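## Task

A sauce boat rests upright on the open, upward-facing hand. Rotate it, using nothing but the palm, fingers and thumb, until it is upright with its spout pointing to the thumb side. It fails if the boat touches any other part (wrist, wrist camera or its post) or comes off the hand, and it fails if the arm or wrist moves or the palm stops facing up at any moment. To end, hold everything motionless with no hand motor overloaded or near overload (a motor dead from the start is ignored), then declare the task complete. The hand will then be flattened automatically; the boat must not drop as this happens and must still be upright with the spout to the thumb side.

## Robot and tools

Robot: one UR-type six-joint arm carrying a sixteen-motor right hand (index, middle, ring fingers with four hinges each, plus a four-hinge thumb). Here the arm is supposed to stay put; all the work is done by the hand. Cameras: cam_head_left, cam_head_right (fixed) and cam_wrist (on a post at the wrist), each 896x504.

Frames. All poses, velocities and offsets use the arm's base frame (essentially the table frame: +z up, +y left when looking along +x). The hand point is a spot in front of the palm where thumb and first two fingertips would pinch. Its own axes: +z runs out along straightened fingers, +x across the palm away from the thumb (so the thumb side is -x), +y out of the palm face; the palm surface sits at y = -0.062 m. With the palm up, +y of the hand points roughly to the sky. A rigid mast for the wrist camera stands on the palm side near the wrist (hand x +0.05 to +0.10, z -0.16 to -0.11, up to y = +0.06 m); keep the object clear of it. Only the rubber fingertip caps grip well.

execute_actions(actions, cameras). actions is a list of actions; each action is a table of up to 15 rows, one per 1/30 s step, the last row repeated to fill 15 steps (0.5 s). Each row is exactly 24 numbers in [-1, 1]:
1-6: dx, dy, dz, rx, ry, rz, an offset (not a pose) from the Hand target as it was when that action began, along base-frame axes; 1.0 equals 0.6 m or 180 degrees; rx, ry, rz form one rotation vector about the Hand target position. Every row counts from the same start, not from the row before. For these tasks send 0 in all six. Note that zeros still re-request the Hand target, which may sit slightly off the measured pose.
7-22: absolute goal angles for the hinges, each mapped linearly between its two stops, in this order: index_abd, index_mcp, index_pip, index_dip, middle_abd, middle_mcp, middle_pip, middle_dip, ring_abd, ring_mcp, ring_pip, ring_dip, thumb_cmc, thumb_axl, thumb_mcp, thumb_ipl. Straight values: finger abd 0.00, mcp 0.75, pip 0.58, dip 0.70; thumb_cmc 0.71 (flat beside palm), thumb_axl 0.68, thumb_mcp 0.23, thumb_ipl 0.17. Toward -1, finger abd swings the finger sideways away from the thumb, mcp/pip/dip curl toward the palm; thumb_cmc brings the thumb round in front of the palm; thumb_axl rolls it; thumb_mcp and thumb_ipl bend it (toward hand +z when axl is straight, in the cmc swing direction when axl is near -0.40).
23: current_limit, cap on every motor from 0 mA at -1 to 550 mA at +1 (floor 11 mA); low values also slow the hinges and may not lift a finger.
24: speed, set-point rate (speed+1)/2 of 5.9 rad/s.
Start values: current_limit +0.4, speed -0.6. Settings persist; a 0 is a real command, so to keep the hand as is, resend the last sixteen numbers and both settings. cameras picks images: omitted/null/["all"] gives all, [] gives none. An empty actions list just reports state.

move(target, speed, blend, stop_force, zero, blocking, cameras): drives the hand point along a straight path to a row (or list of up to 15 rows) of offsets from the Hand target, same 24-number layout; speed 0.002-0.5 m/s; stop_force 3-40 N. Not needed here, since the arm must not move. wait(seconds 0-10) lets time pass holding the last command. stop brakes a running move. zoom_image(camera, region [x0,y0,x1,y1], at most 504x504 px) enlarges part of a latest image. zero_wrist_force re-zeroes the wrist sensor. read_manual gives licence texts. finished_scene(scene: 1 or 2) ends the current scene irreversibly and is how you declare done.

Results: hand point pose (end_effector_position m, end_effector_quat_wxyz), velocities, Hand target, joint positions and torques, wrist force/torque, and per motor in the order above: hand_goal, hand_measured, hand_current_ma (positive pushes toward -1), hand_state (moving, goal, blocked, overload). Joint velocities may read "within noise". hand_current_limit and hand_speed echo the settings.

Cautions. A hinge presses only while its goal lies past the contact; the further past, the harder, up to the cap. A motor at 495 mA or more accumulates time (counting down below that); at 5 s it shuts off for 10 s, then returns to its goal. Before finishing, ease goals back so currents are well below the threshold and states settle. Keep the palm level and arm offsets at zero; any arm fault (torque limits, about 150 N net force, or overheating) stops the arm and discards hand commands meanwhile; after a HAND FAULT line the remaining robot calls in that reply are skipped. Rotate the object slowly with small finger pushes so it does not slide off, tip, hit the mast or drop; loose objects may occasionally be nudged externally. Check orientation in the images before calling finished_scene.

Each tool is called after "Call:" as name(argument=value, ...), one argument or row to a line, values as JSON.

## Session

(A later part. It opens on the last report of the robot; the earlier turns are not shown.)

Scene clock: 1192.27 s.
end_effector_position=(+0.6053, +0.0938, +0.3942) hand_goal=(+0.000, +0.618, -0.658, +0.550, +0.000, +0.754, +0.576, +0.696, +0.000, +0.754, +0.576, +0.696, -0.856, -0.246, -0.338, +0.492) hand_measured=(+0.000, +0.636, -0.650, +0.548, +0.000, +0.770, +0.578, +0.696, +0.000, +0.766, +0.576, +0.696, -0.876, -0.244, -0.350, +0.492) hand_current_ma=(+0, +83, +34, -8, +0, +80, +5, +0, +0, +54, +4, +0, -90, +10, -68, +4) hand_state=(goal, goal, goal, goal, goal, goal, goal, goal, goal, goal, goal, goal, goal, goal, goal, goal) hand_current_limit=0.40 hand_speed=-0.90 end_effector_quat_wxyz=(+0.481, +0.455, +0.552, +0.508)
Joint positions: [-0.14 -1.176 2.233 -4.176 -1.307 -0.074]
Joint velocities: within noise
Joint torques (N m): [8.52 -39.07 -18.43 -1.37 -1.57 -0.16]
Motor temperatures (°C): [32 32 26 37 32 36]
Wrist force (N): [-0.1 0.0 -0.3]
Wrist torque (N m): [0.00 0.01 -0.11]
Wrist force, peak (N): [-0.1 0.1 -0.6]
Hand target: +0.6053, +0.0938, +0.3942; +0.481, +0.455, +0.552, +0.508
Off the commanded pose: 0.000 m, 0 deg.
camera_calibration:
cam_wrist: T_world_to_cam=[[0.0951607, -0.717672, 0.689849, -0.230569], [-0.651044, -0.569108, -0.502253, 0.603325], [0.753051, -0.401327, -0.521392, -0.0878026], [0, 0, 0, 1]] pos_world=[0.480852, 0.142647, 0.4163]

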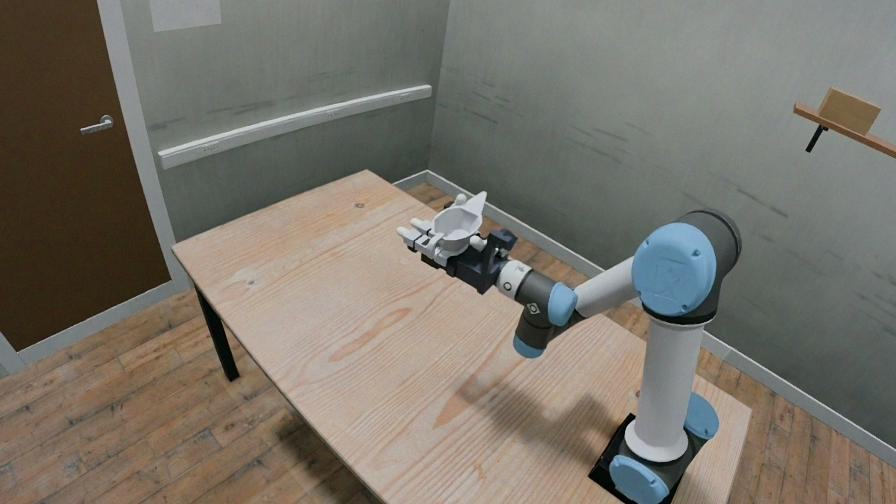

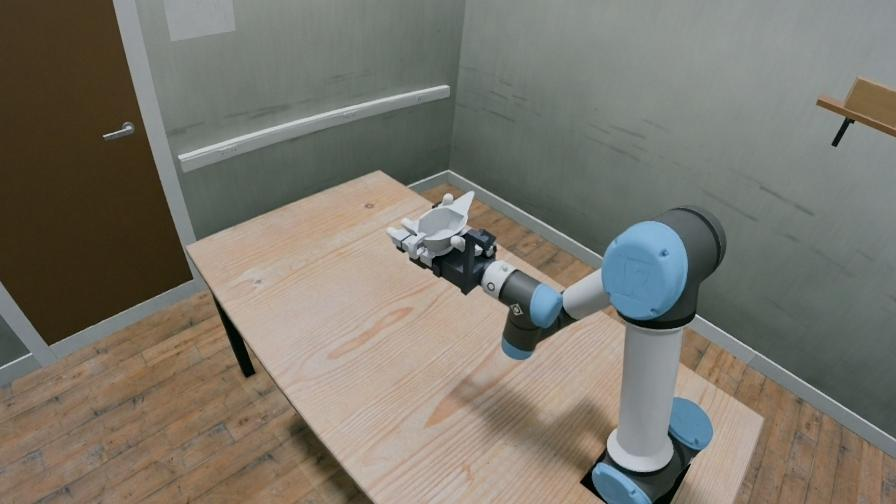

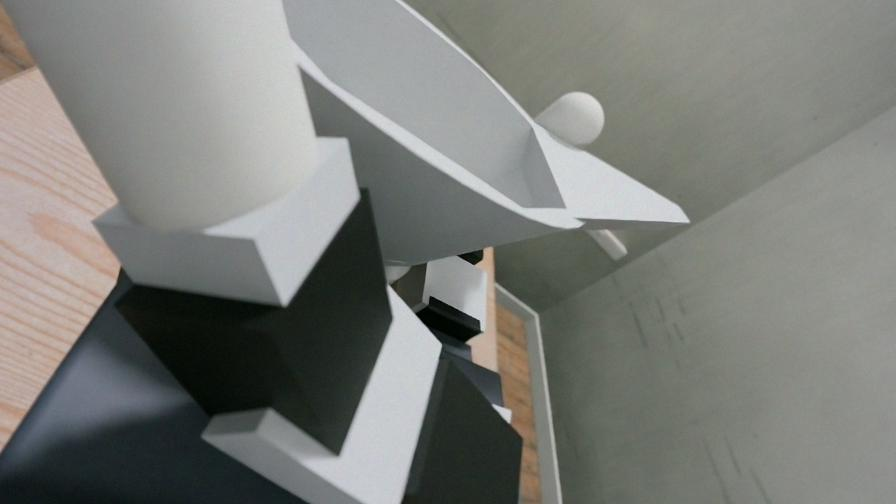

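Call:
execute_actions(
  actions=[
    [[0,0,0,0,0,0, 0,0.614,-0.690,0.562, 0,0.754,0.576,0.696, 0,0.754,0.576,0.696, -0.857,-0.2455,-0.3371,0.4919, 0.4,-0.9]],
    [[0,0,0,0,0,0, 0,0.610,-0.720,0.575, 0,0.754,0.576,0.696, 0,0.754,0.576,0.696, -0.857,-0.2455,-0.3371,0.4919, 0.4,-0.9]],
  ],
  cameras=["cam_head_left", "cam_head_right", "cam_wrist"],
)

Call:
zoom_image(
  camera="cam_head_left",
  region=[420, 176, 500, 266],
)

Call:
zoom_image(
  camera="cam_head_right",
  region=[410, 176, 490, 266],
)

Call:
zoom_image(
  camera="cam_wrist",
  region=[380, 0, 700, 250],
)

Scene clock: 1249.73 s.
end_effector_position=(+0.6053, +0.0938, +0.3942) hand_goal=(+0.000, +0.610, -0.720, +0.576, +0.000, +0.754, +0.576, +0.696, +0.000, +0.754, +0.576, +0.696, -0.856, -0.246, -0.338, +0.492) hand_measured=(+0.000, +0.636, -0.712, +0.574, +0.000, +0.770, +0.578, +0.696, +0.000, +0.766, +0.576, +0.696, -0.876, -0.244, -0.350, +0.492) hand_current_ma=(+0, +123, +32, -8, +0, +80, +5, +0, +0, +54, +4, +0, -90, +10, -68, +4) hand_state=(goal, blocked, goal, goal, goal, goal, goal, goal, goal, goal, goal, goal, goal, goal, goal, goal) hand_current_limit=0.40 hand_speed=-0.90 end_effector_quat_wxyz=(+0.481, +0.455, +0.552, +0.508)
Joint positions: [-0.14 -1.176 2.233 -4.176 -1.307 -0.074]
Joint velocities: within noise
Joint torques (N m): [8.87 -38.4 -17.2 -1.1 -1.81 -0.13]
Motor temperatures (°C): [32 32 26 37 32 35]
Wrist force (N): [-0.2 0.2 -0.2]
Wrist torque (N m): [0.01 0.03 -0.12]
Wrist force, peak (N): [-0.1 0.5 -0.4]
Hand target: +0.6053, +0.0938, +0.3942; +0.481, +0.455, +0.552, +0.508
Off the commanded pose: 0.000 m, 0 deg.
camera_calibration:
cam_wrist: T_world_to_cam=[[0.0951608, -0.717672, 0.689849, -0.230569], [-0.651044, -0.569108, -0.502253, 0.603325], [0.753051, -0.401327, -0.521393, -0.0878026], [0, 0, 0, 1]] pos_world=[0.480852, 0.142647, 0.4163]

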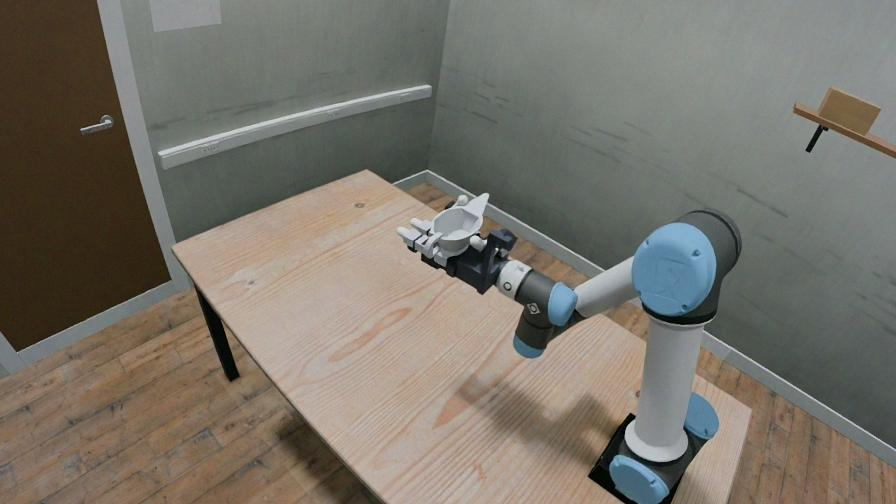

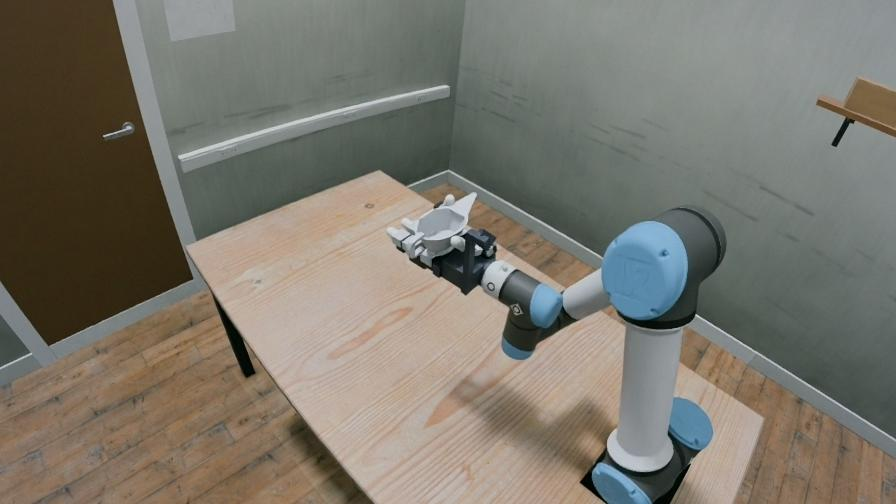

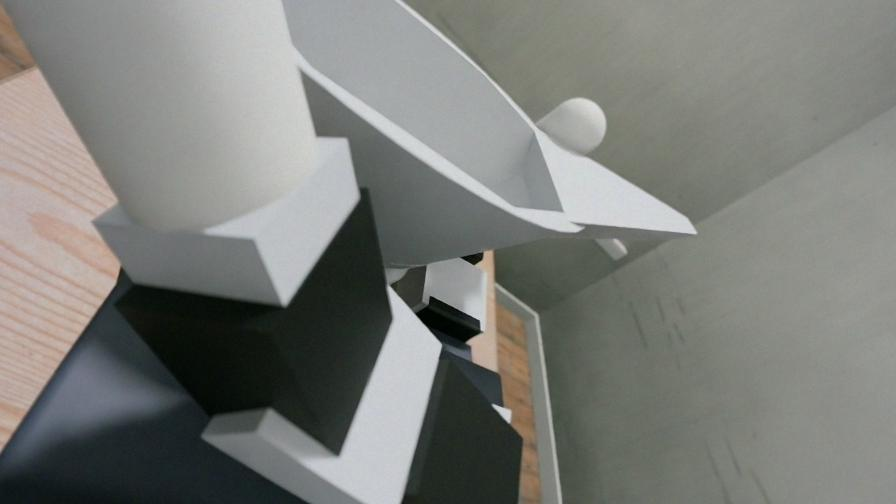

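Scaled by 5.600 from the camera's 896x504 image, which has a finer 1280x720 frame.

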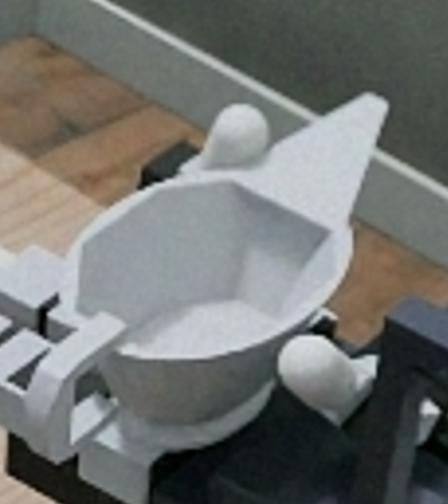

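Scaled by 5.600 from the camera's 896x504 image, which has a finer 1280x720 frame.

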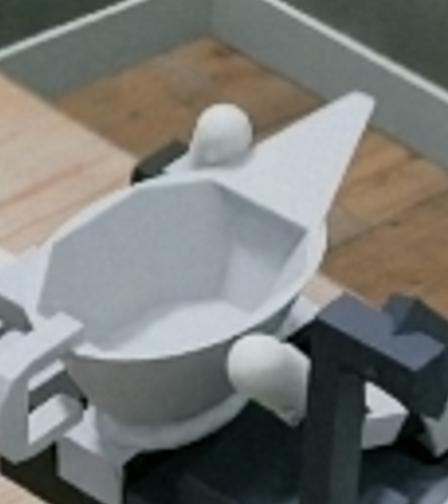

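Scaled by 1.575 from the camera's 896x504 image, which has a finer 1280x720 frame.

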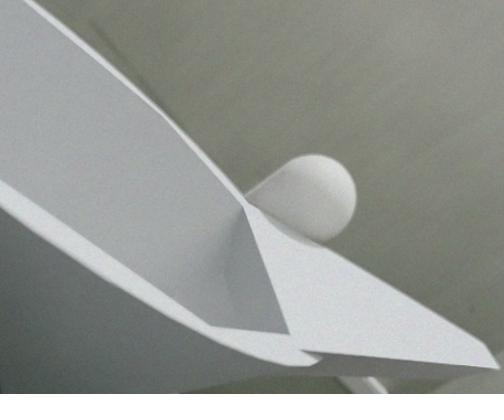

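Call:
execute_actions(
  actions=[
    [[0,0,0,0,0,0, 0,0.612,-0.620,0.575, 0,0.754,0.576,0.696, 0,0.754,0.576,0.696, -0.857,-0.2455,-0.3371,0.4919, 0.4,-0.9]],
    [[0,0,0,0,0,0, 0,0.616,-0.500,0.575, 0,0.754,0.576,0.696, 0,0.754,0.576,0.696, -0.857,-0.2455,-0.3371,0.4919, 0.4,-0.9]],
  ],
  cameras=["cam_head_left", "cam_wrist"],
)

Call:
zoom_image(
  camera="cam_head_left",
  region=[420, 176, 500, 266],
)

Call:
zoom_image(
  camera="cam_wrist",
  region=[380, 0, 700, 250],
)

Scene clock: 1385.93 s.
end_effector_position=(+0.6053, +0.0938, +0.3942) hand_goal=(+0.000, +0.616, -0.500, +0.576, +0.000, +0.754, +0.576, +0.696, +0.000, +0.754, +0.576, +0.696, -0.856, -0.246, -0.338, +0.492) hand_measured=(+0.000, +0.636, -0.502, +0.574, +0.000, +0.770, +0.578, +0.696, +0.000, +0.766, +0.576, +0.696, -0.876, -0.244, -0.350, +0.492) hand_current_ma=(+0, +93, -10, -8, +0, +80, +5, +0, +0, +54, +4, +0, -90, +10, -68, +4) hand_state=(goal, goal, goal, goal, goal, goal, goal, goal, goal, goal, goal, goal, goal, goal, goal, goal) hand_current_limit=0.40 hand_speed=-0.90 end_effector_quat_wxyz=(+0.481, +0.455, +0.552, +0.508)
Joint positions: [-0.14 -1.176 2.233 -4.176 -1.307 -0.074]
Joint velocities: within noise
Joint torques (N m): [8.2 -38.41 -9.11 -1.41 -1.41 -0.49]
Motor temperatures (°C): [31 32 26 37 32 35]
Wrist force (N): [-0.1 0.3 -0.2]
Wrist torque (N m): [0.03 0.01 -0.10]
Wrist force, peak (N): [-0.1 0.3 -0.5]
Hand target: +0.6053, +0.0938, +0.3942; +0.481, +0.455, +0.552, +0.508
Off the commanded pose: 0.000 m, 0 deg.
camera_calibration:
cam_wrist: T_world_to_cam=[[0.0951607, -0.717672, 0.689849, -0.230569], [-0.651044, -0.569108, -0.502253, 0.603325], [0.753051, -0.401327, -0.521393, -0.0878026], [0, 0, 0, 1]] pos_world=[0.480852, 0.142647, 0.4163]
Images, in order (width x height): cam_head_left 896x504, cam_wrist 896x504.

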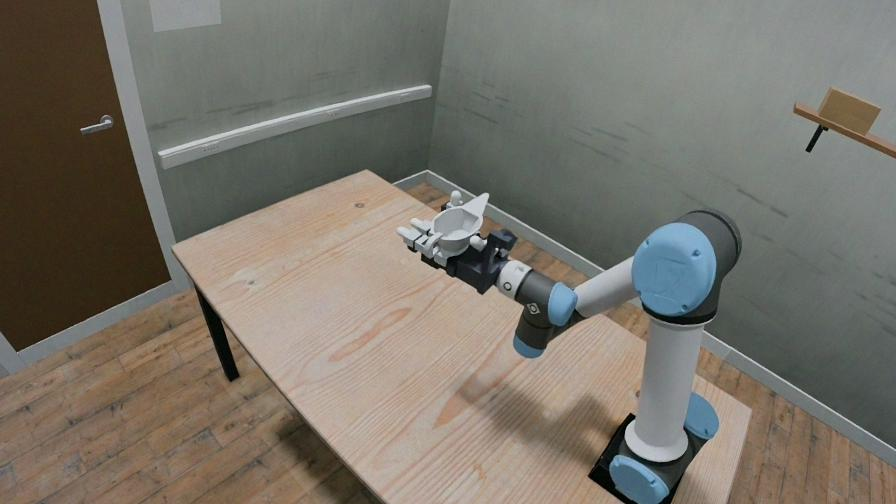

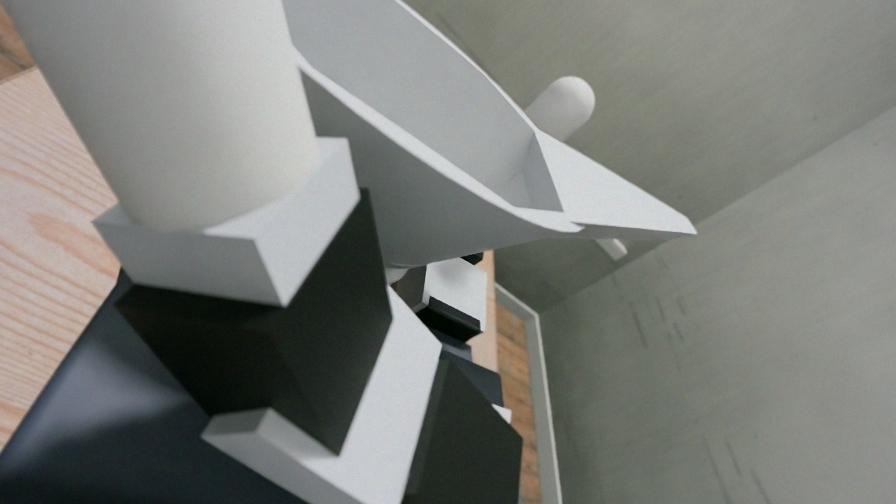

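Scaled by 5.600 from the camera's 896x504 image, which has a finer 1280x720 frame.

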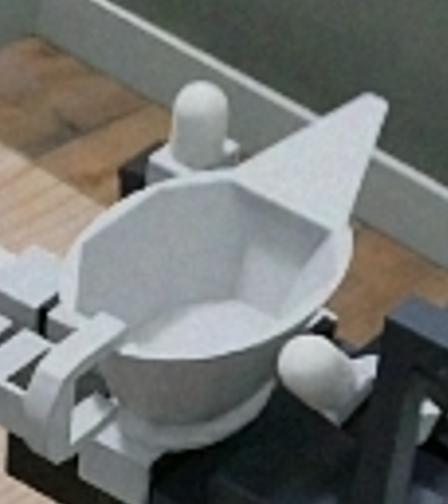

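Scaled by 1.575 from the camera's 896x504 image, which has a finer 1280x720 frame.

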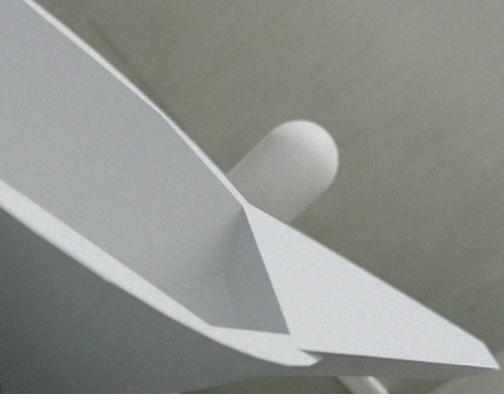

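Call:
execute_actions(
  actions=[
    [[0,0,0,0,0,0, 0,0.622,-0.380,0.600, 0,0.754,0.576,0.696, 0,0.754,0.576,0.696, -0.857,-0.2455,-0.3371,0.4919, 0.4,-0.9]],
    [[0,0,0,0,0,0, 0,0.630,-0.260,0.630, 0,0.754,0.576,0.696, 0,0.754,0.576,0.696, -0.857,-0.2455,-0.3371,0.4919, 0.4,-0.85]],
    [[0,0,0,0,0,0, 0,0.650,-0.030,0.660, 0,0.754,0.576,0.696, 0,0.754,0.576,0.696, -0.857,-0.2455,-0.3371,0.4919, 0.4,-0.8]],
    [[0,0,0,0,0,0, 0,0.680,0.210,0.690, 0,0.754,0.576,0.696, 0,0.754,0.576,0.696, -0.7143,-0.2455,-0.1124,0.3622, 0.4,-0.8]],
  ],
  cameras=["cam_head_left", "cam_wrist"],
)

Call:
zoom_image(
  camera="cam_head_left",
  region=[420, 176, 500, 266],
)

Scene clock: 1399.40 s.
end_effector_position=(+0.6053, +0.0938, +0.3942) hand_goal=(+0.000, +0.680, +0.210, +0.690, +0.000, +0.754, +0.576, +0.696, +0.000, +0.754, +0.576, +0.696, -0.714, -0.246, -0.112, +0.362) hand_measured=(+0.000, +0.690, +0.210, +0.688, +0.000, +0.770, +0.578, +0.696, +0.000, +0.766, +0.576, +0.696, -0.728, -0.244, -0.120, +0.364) hand_current_ma=(+0, +50, +1, -10, +0, +80, +5, +0, +0, +54, +4, +0, -68, +9, -51, +6) hand_state=(goal, goal, goal, goal, goal, goal, goal, goal, goal, goal, goal, goal, goal, goal, goal, goal) hand_current_limit=0.40 hand_speed=-0.80 end_effector_quat_wxyz=(+0.481, +0.455, +0.552, +0.508)
Joint positions: [-0.14 -1.176 2.233 -4.176 -1.307 -0.074]
Joint velocities: within noise
Joint torques (N m): [8.98 -39.22 -8.67 -1.54 -1.53 -0.81]
Motor temperatures (°C): [31 32 26 37 32 35]
Wrist force (N): [0.0 0.1 -0.1]
Wrist torque (N m): [0.01 -0.01 -0.08]
Wrist force, peak (N): [-0.3 0.2 -0.4]
Hand target: +0.6053, +0.0938, +0.3942; +0.481, +0.455, +0.552, +0.508
Off the commanded pose: 0.000 m, 0 deg.
camera_calibration:
cam_wrist: T_world_to_cam=[[0.0951608, -0.717672, 0.689849, -0.230569], [-0.651044, -0.569108, -0.502253, 0.603325], [0.753051, -0.401327, -0.521393, -0.0878026], [0, 0, 0, 1]] pos_world=[0.480852, 0.142647, 0.4163]
Images, in order (width x height): cam_head_left 896x504, cam_wrist 896x504.

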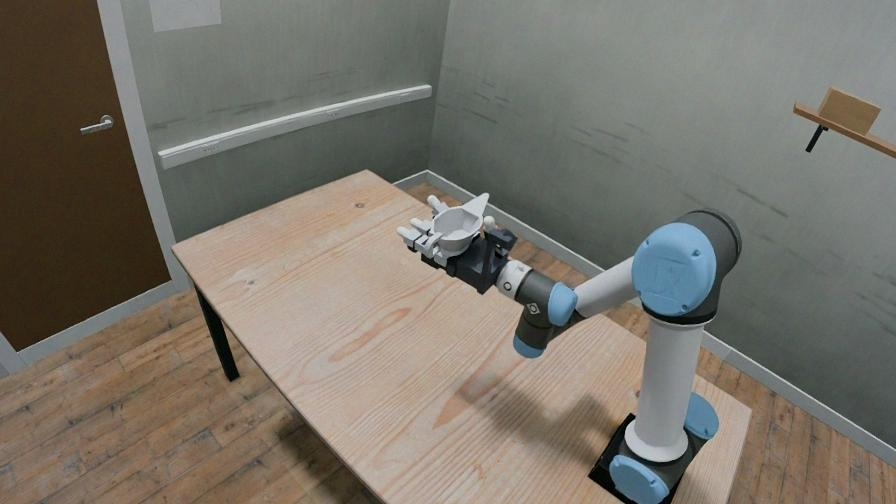

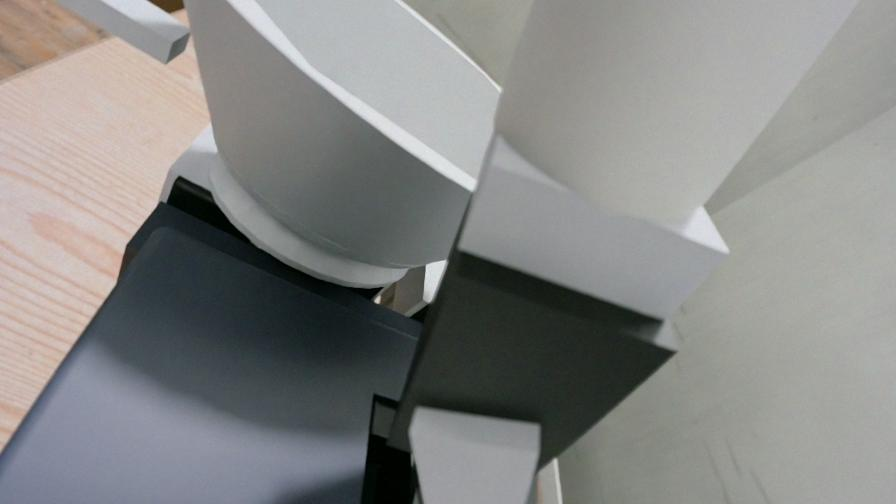

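Scaled by 5.600 from the camera's 896x504 image, which has a finer 1280x720 frame.

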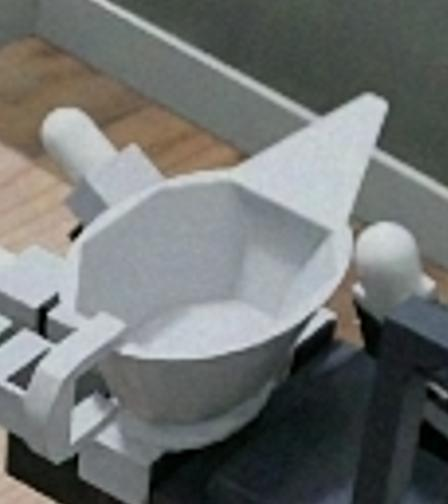

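Call:
execute_actions(
  actions=[
    [[0,0,0,0,0,0, 0,0.720,0.430,0.696, 0,0.754,0.576,0.696, 0,0.754,0.576,0.696, -0.4286,-0.0419,0.1124,0.2324, 0.4,-0.8]],
    [[0,0,0,0,0,0, 0,0.745,0.540,0.696, 0,0.754,0.576,0.696, 0,0.754,0.576,0.696, -0.2500,0.0800,0.1700,0.2000, 0.4,-0.8]],
    [[0,0,0,0,0,0, 0,0.754,0.576,0.696, 0,0.754,0.576,0.696, 0,0.754,0.576,0.696, -0.0714,0.1976,0.2247,0.1676, 0.4,-0.8]],
  ],
  cameras=["cam_head_left", "cam_wrist"],
)

Call:
zoom_image(
  camera="cam_head_left",
  region=[420, 176, 500, 266],
)

Scene clock: 1406.77 s.
end_effector_position=(+0.6053, +0.0938, +0.3942) hand_goal=(+0.000, +0.754, +0.576, +0.696, +0.000, +0.754, +0.576, +0.696, +0.000, +0.754, +0.576, +0.696, -0.072, +0.198, +0.224, +0.168) hand_measured=(+0.000, +0.764, +0.576, +0.694, +0.000, +0.770, +0.578, +0.696, +0.000, +0.766, +0.576, +0.696, -0.068, +0.196, +0.224, +0.170) hand_current_ma=(+0, +51, +2, -10, +0, +80, +5, +0, +0, +54, +4, +0, +21, -11, +0, +15) hand_state=(goal, goal, goal, goal, goal, goal, goal, goal, goal, goal, goal, goal, goal, goal, goal, goal) hand_current_limit=0.40 hand_speed=-0.80 end_effector_quat_wxyz=(+0.481, +0.455, +0.552, +0.508)
Joint positions: [-0.14 -1.176 2.233 -4.176 -1.307 -0.074]
Joint velocities: within noise
Joint torques (N m): [8.76 -38.86 -8.49 -1.09 -1.3 -0.69]
Motor temperatures (°C): [31 32 26 37 32 35]
Wrist force (N): [-0.1 0.3 -0.2]
Wrist torque (N m): [0.03 0.02 -0.02]
Wrist force, peak (N): [-0.1 0.3 -0.4]
Hand target: +0.6053, +0.0938, +0.3942; +0.481, +0.455, +0.552, +0.508
Off the commanded pose: 0.000 m, 0 deg.
camera_calibration:
cam_wrist: T_world_to_cam=[[0.0951607, -0.717672, 0.689849, -0.230569], [-0.651044, -0.569108, -0.502253, 0.603325], [0.753052, -0.401327, -0.521392, -0.0878026], [0, 0, 0, 1]] pos_world=[0.480852, 0.142647, 0.4163]
Images, in order (width x height): cam_head_left 896x504, cam_wrist 896x504.

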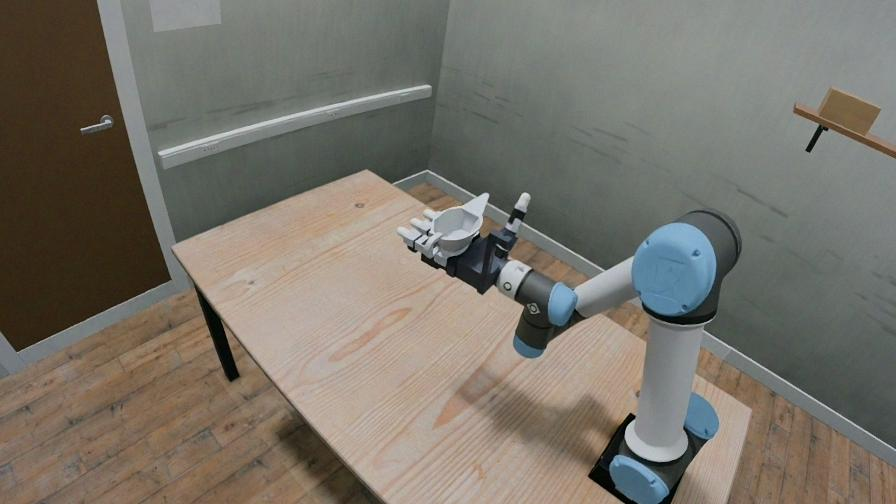

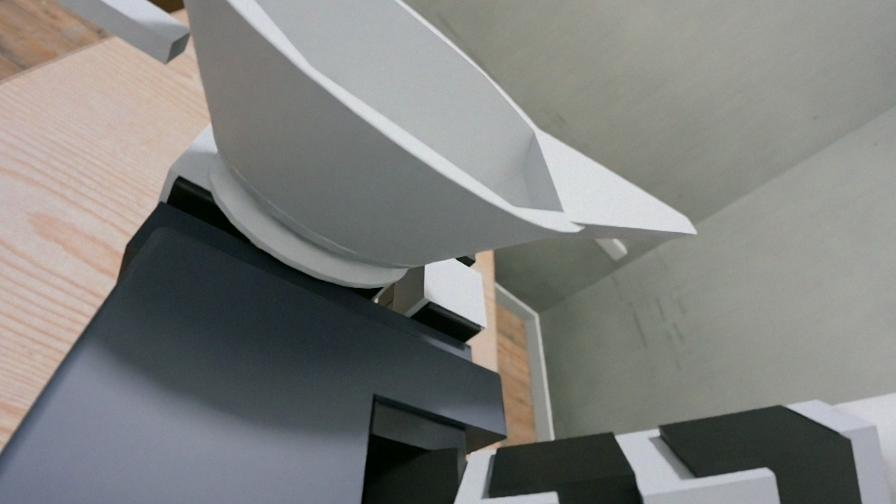

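Scaled by 5.600 from the camera's 896x504 image, which has a finer 1280x720 frame.

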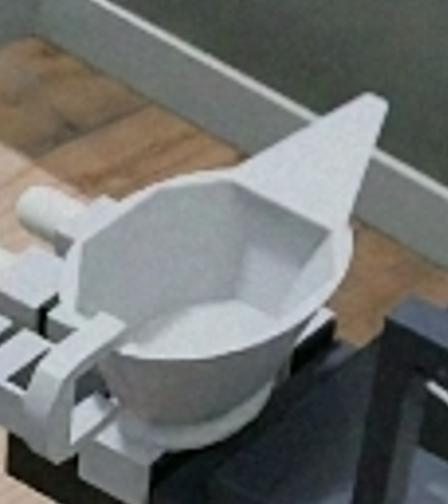

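Call:
execute_actions(
  actions=[
    [[0,0,0,0,0,0, 0,0.754,0.576,0.696, 0,0.754,0.576,0.696, 0,0.754,0.576,0.696, 0.1300,0.3300,0.2247,0.1676, 0.4,-0.8]],
    [[0,0,0,0,0,0, 0,0.754,0.576,0.696, 0,0.754,0.576,0.696, 0,0.754,0.576,0.696, 0.3143,0.4611,0.2247,0.1676, 0.4,-0.8]],
    [[0,0,0,0,0,0, 0,0.754,0.576,0.696, 0,0.754,0.576,0.696, 0,0.754,0.576,0.696, 0.5200,0.5800,0.2270,0.1690, 0.4,-0.8]],
    [[0,0,0,0,0,0, 0,0.754,0.576,0.696, 0,0.754,0.576,0.696, 0,0.754,0.576,0.696, 0.7100,0.6800,0.2300,0.1700, 0.4,-0.8]],
    [[0,0,0,0,0,0, 0,0.754,0.576,0.696, 0,0.754,0.576,0.696, 0,0.754,0.576,0.696, 0.7100,0.6800,0.2300,0.1700, 0.4,-0.8]],
  ],
  cameras=["cam_head_left", "cam_head_right", "cam_wrist"],
)

Call:
zoom_image(
  camera="cam_head_left",
  region=[400, 166, 540, 286],
)

Call:
zoom_image(
  camera="cam_head_right",
  region=[380, 166, 520, 286],
)

Call:
zoom_image(
  camera="cam_wrist",
  region=[120, 0, 600, 400],
)

Scene clock: 1417.40 s.
end_effector_position=(+0.6053, +0.0938, +0.3942) hand_goal=(+0.000, +0.754, +0.576, +0.696, +0.000, +0.754, +0.576, +0.696, +0.000, +0.754, +0.576, +0.696, +0.710, +0.680, +0.230, +0.170) hand_measured=(+0.000, +0.764, +0.576, +0.694, +0.000, +0.770, +0.578, +0.696, +0.000, +0.766, +0.576, +0.696, +0.720, +0.678, +0.228, +0.170) hand_current_ma=(+0, +51, +2, -10, +0, +80, +5, +0, +0, +54, +4, +0, +50, -12, -8, +3) hand_state=(goal, goal, goal, goal, goal, goal, goal, goal, goal, goal, goal, goal, goal, goal, goal, goal) hand_current_limit=0.40 hand_speed=-0.80 end_effector_quat_wxyz=(+0.481, +0.455, +0.552, +0.508)
Joint positions: [-0.14 -1.176 2.233 -4.176 -1.307 -0.074]
Joint velocities: within noise
Joint torques (N m): [8.41 -38.28 -8.28 -1.63 -1.38 -0.83]
Motor temperatures (°C): [31 32 26 37 32 35]
Wrist force (N): [-0.1 0.1 -0.3]
Wrist torque (N m): [0.03 0.01 0.01]
Wrist force, peak (N): [-0.1 0.4 -0.5]
Hand target: +0.6053, +0.0938, +0.3942; +0.481, +0.455, +0.552, +0.508
Off the commanded pose: 0.000 m, 0 deg.
camera_calibration:
cam_wrist: T_world_to_cam=[[0.0951608, -0.717672, 0.689849, -0.230569], [-0.651044, -0.569108, -0.502253, 0.603325], [0.753051, -0.401327, -0.521392, -0.0878026], [0, 0, 0, 1]] pos_world=[0.480852, 0.142647, 0.4163]

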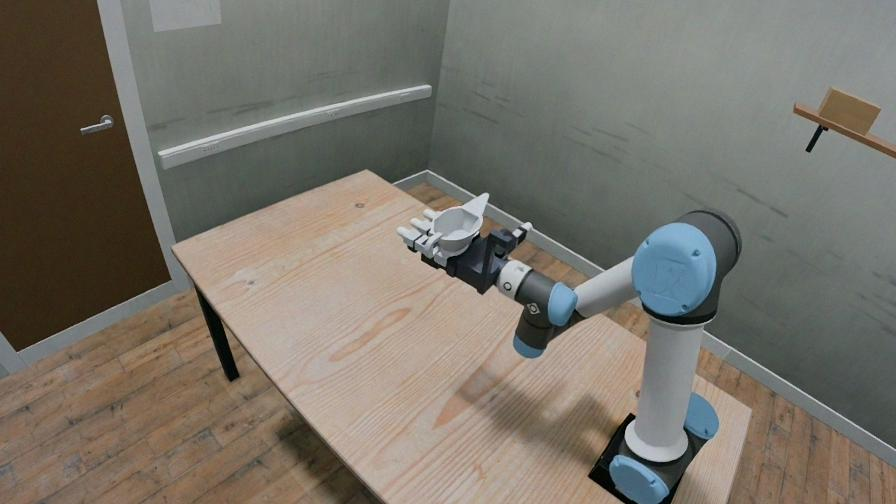

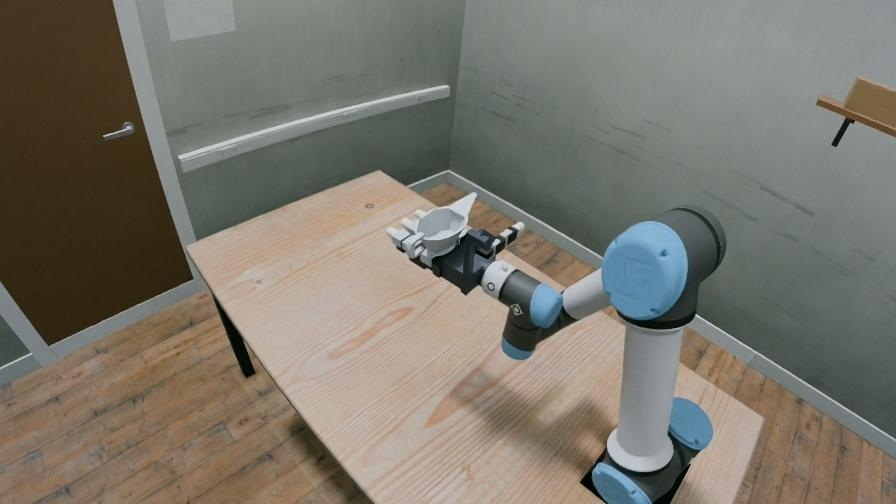

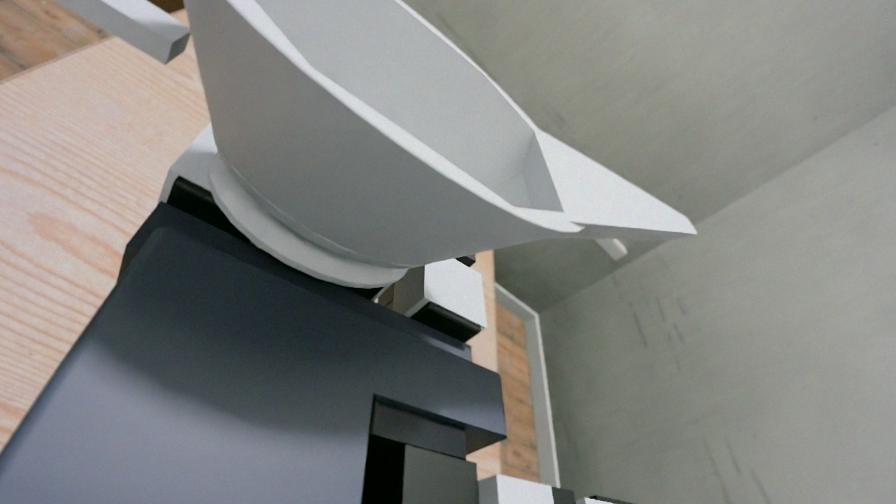

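Scaled by 3.600 from the camera's 896x504 image, which has a finer 1280x720 frame.

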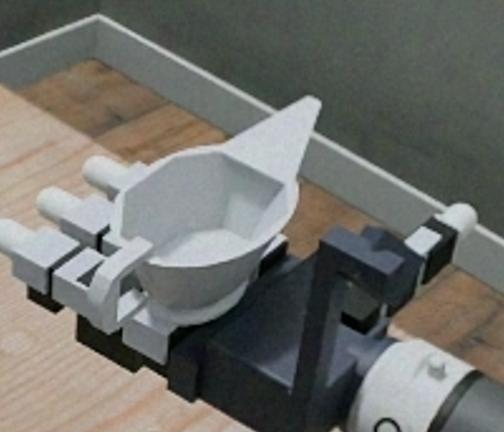

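Scaled by 3.600 from the camera's 896x504 image, which has a finer 1280x720 frame.

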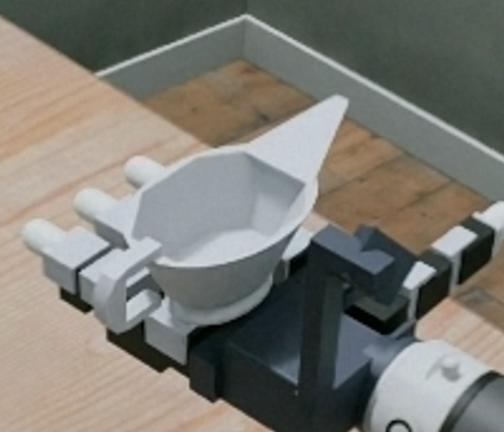

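Scaled by 1.050 from the camera's 896x504 image, which has a finer 1280x720 frame.

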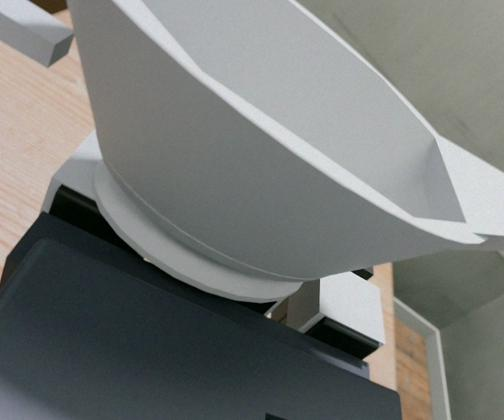

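Call:
finished_scene(
  scene=1,
)

The scene is finished: the task was done.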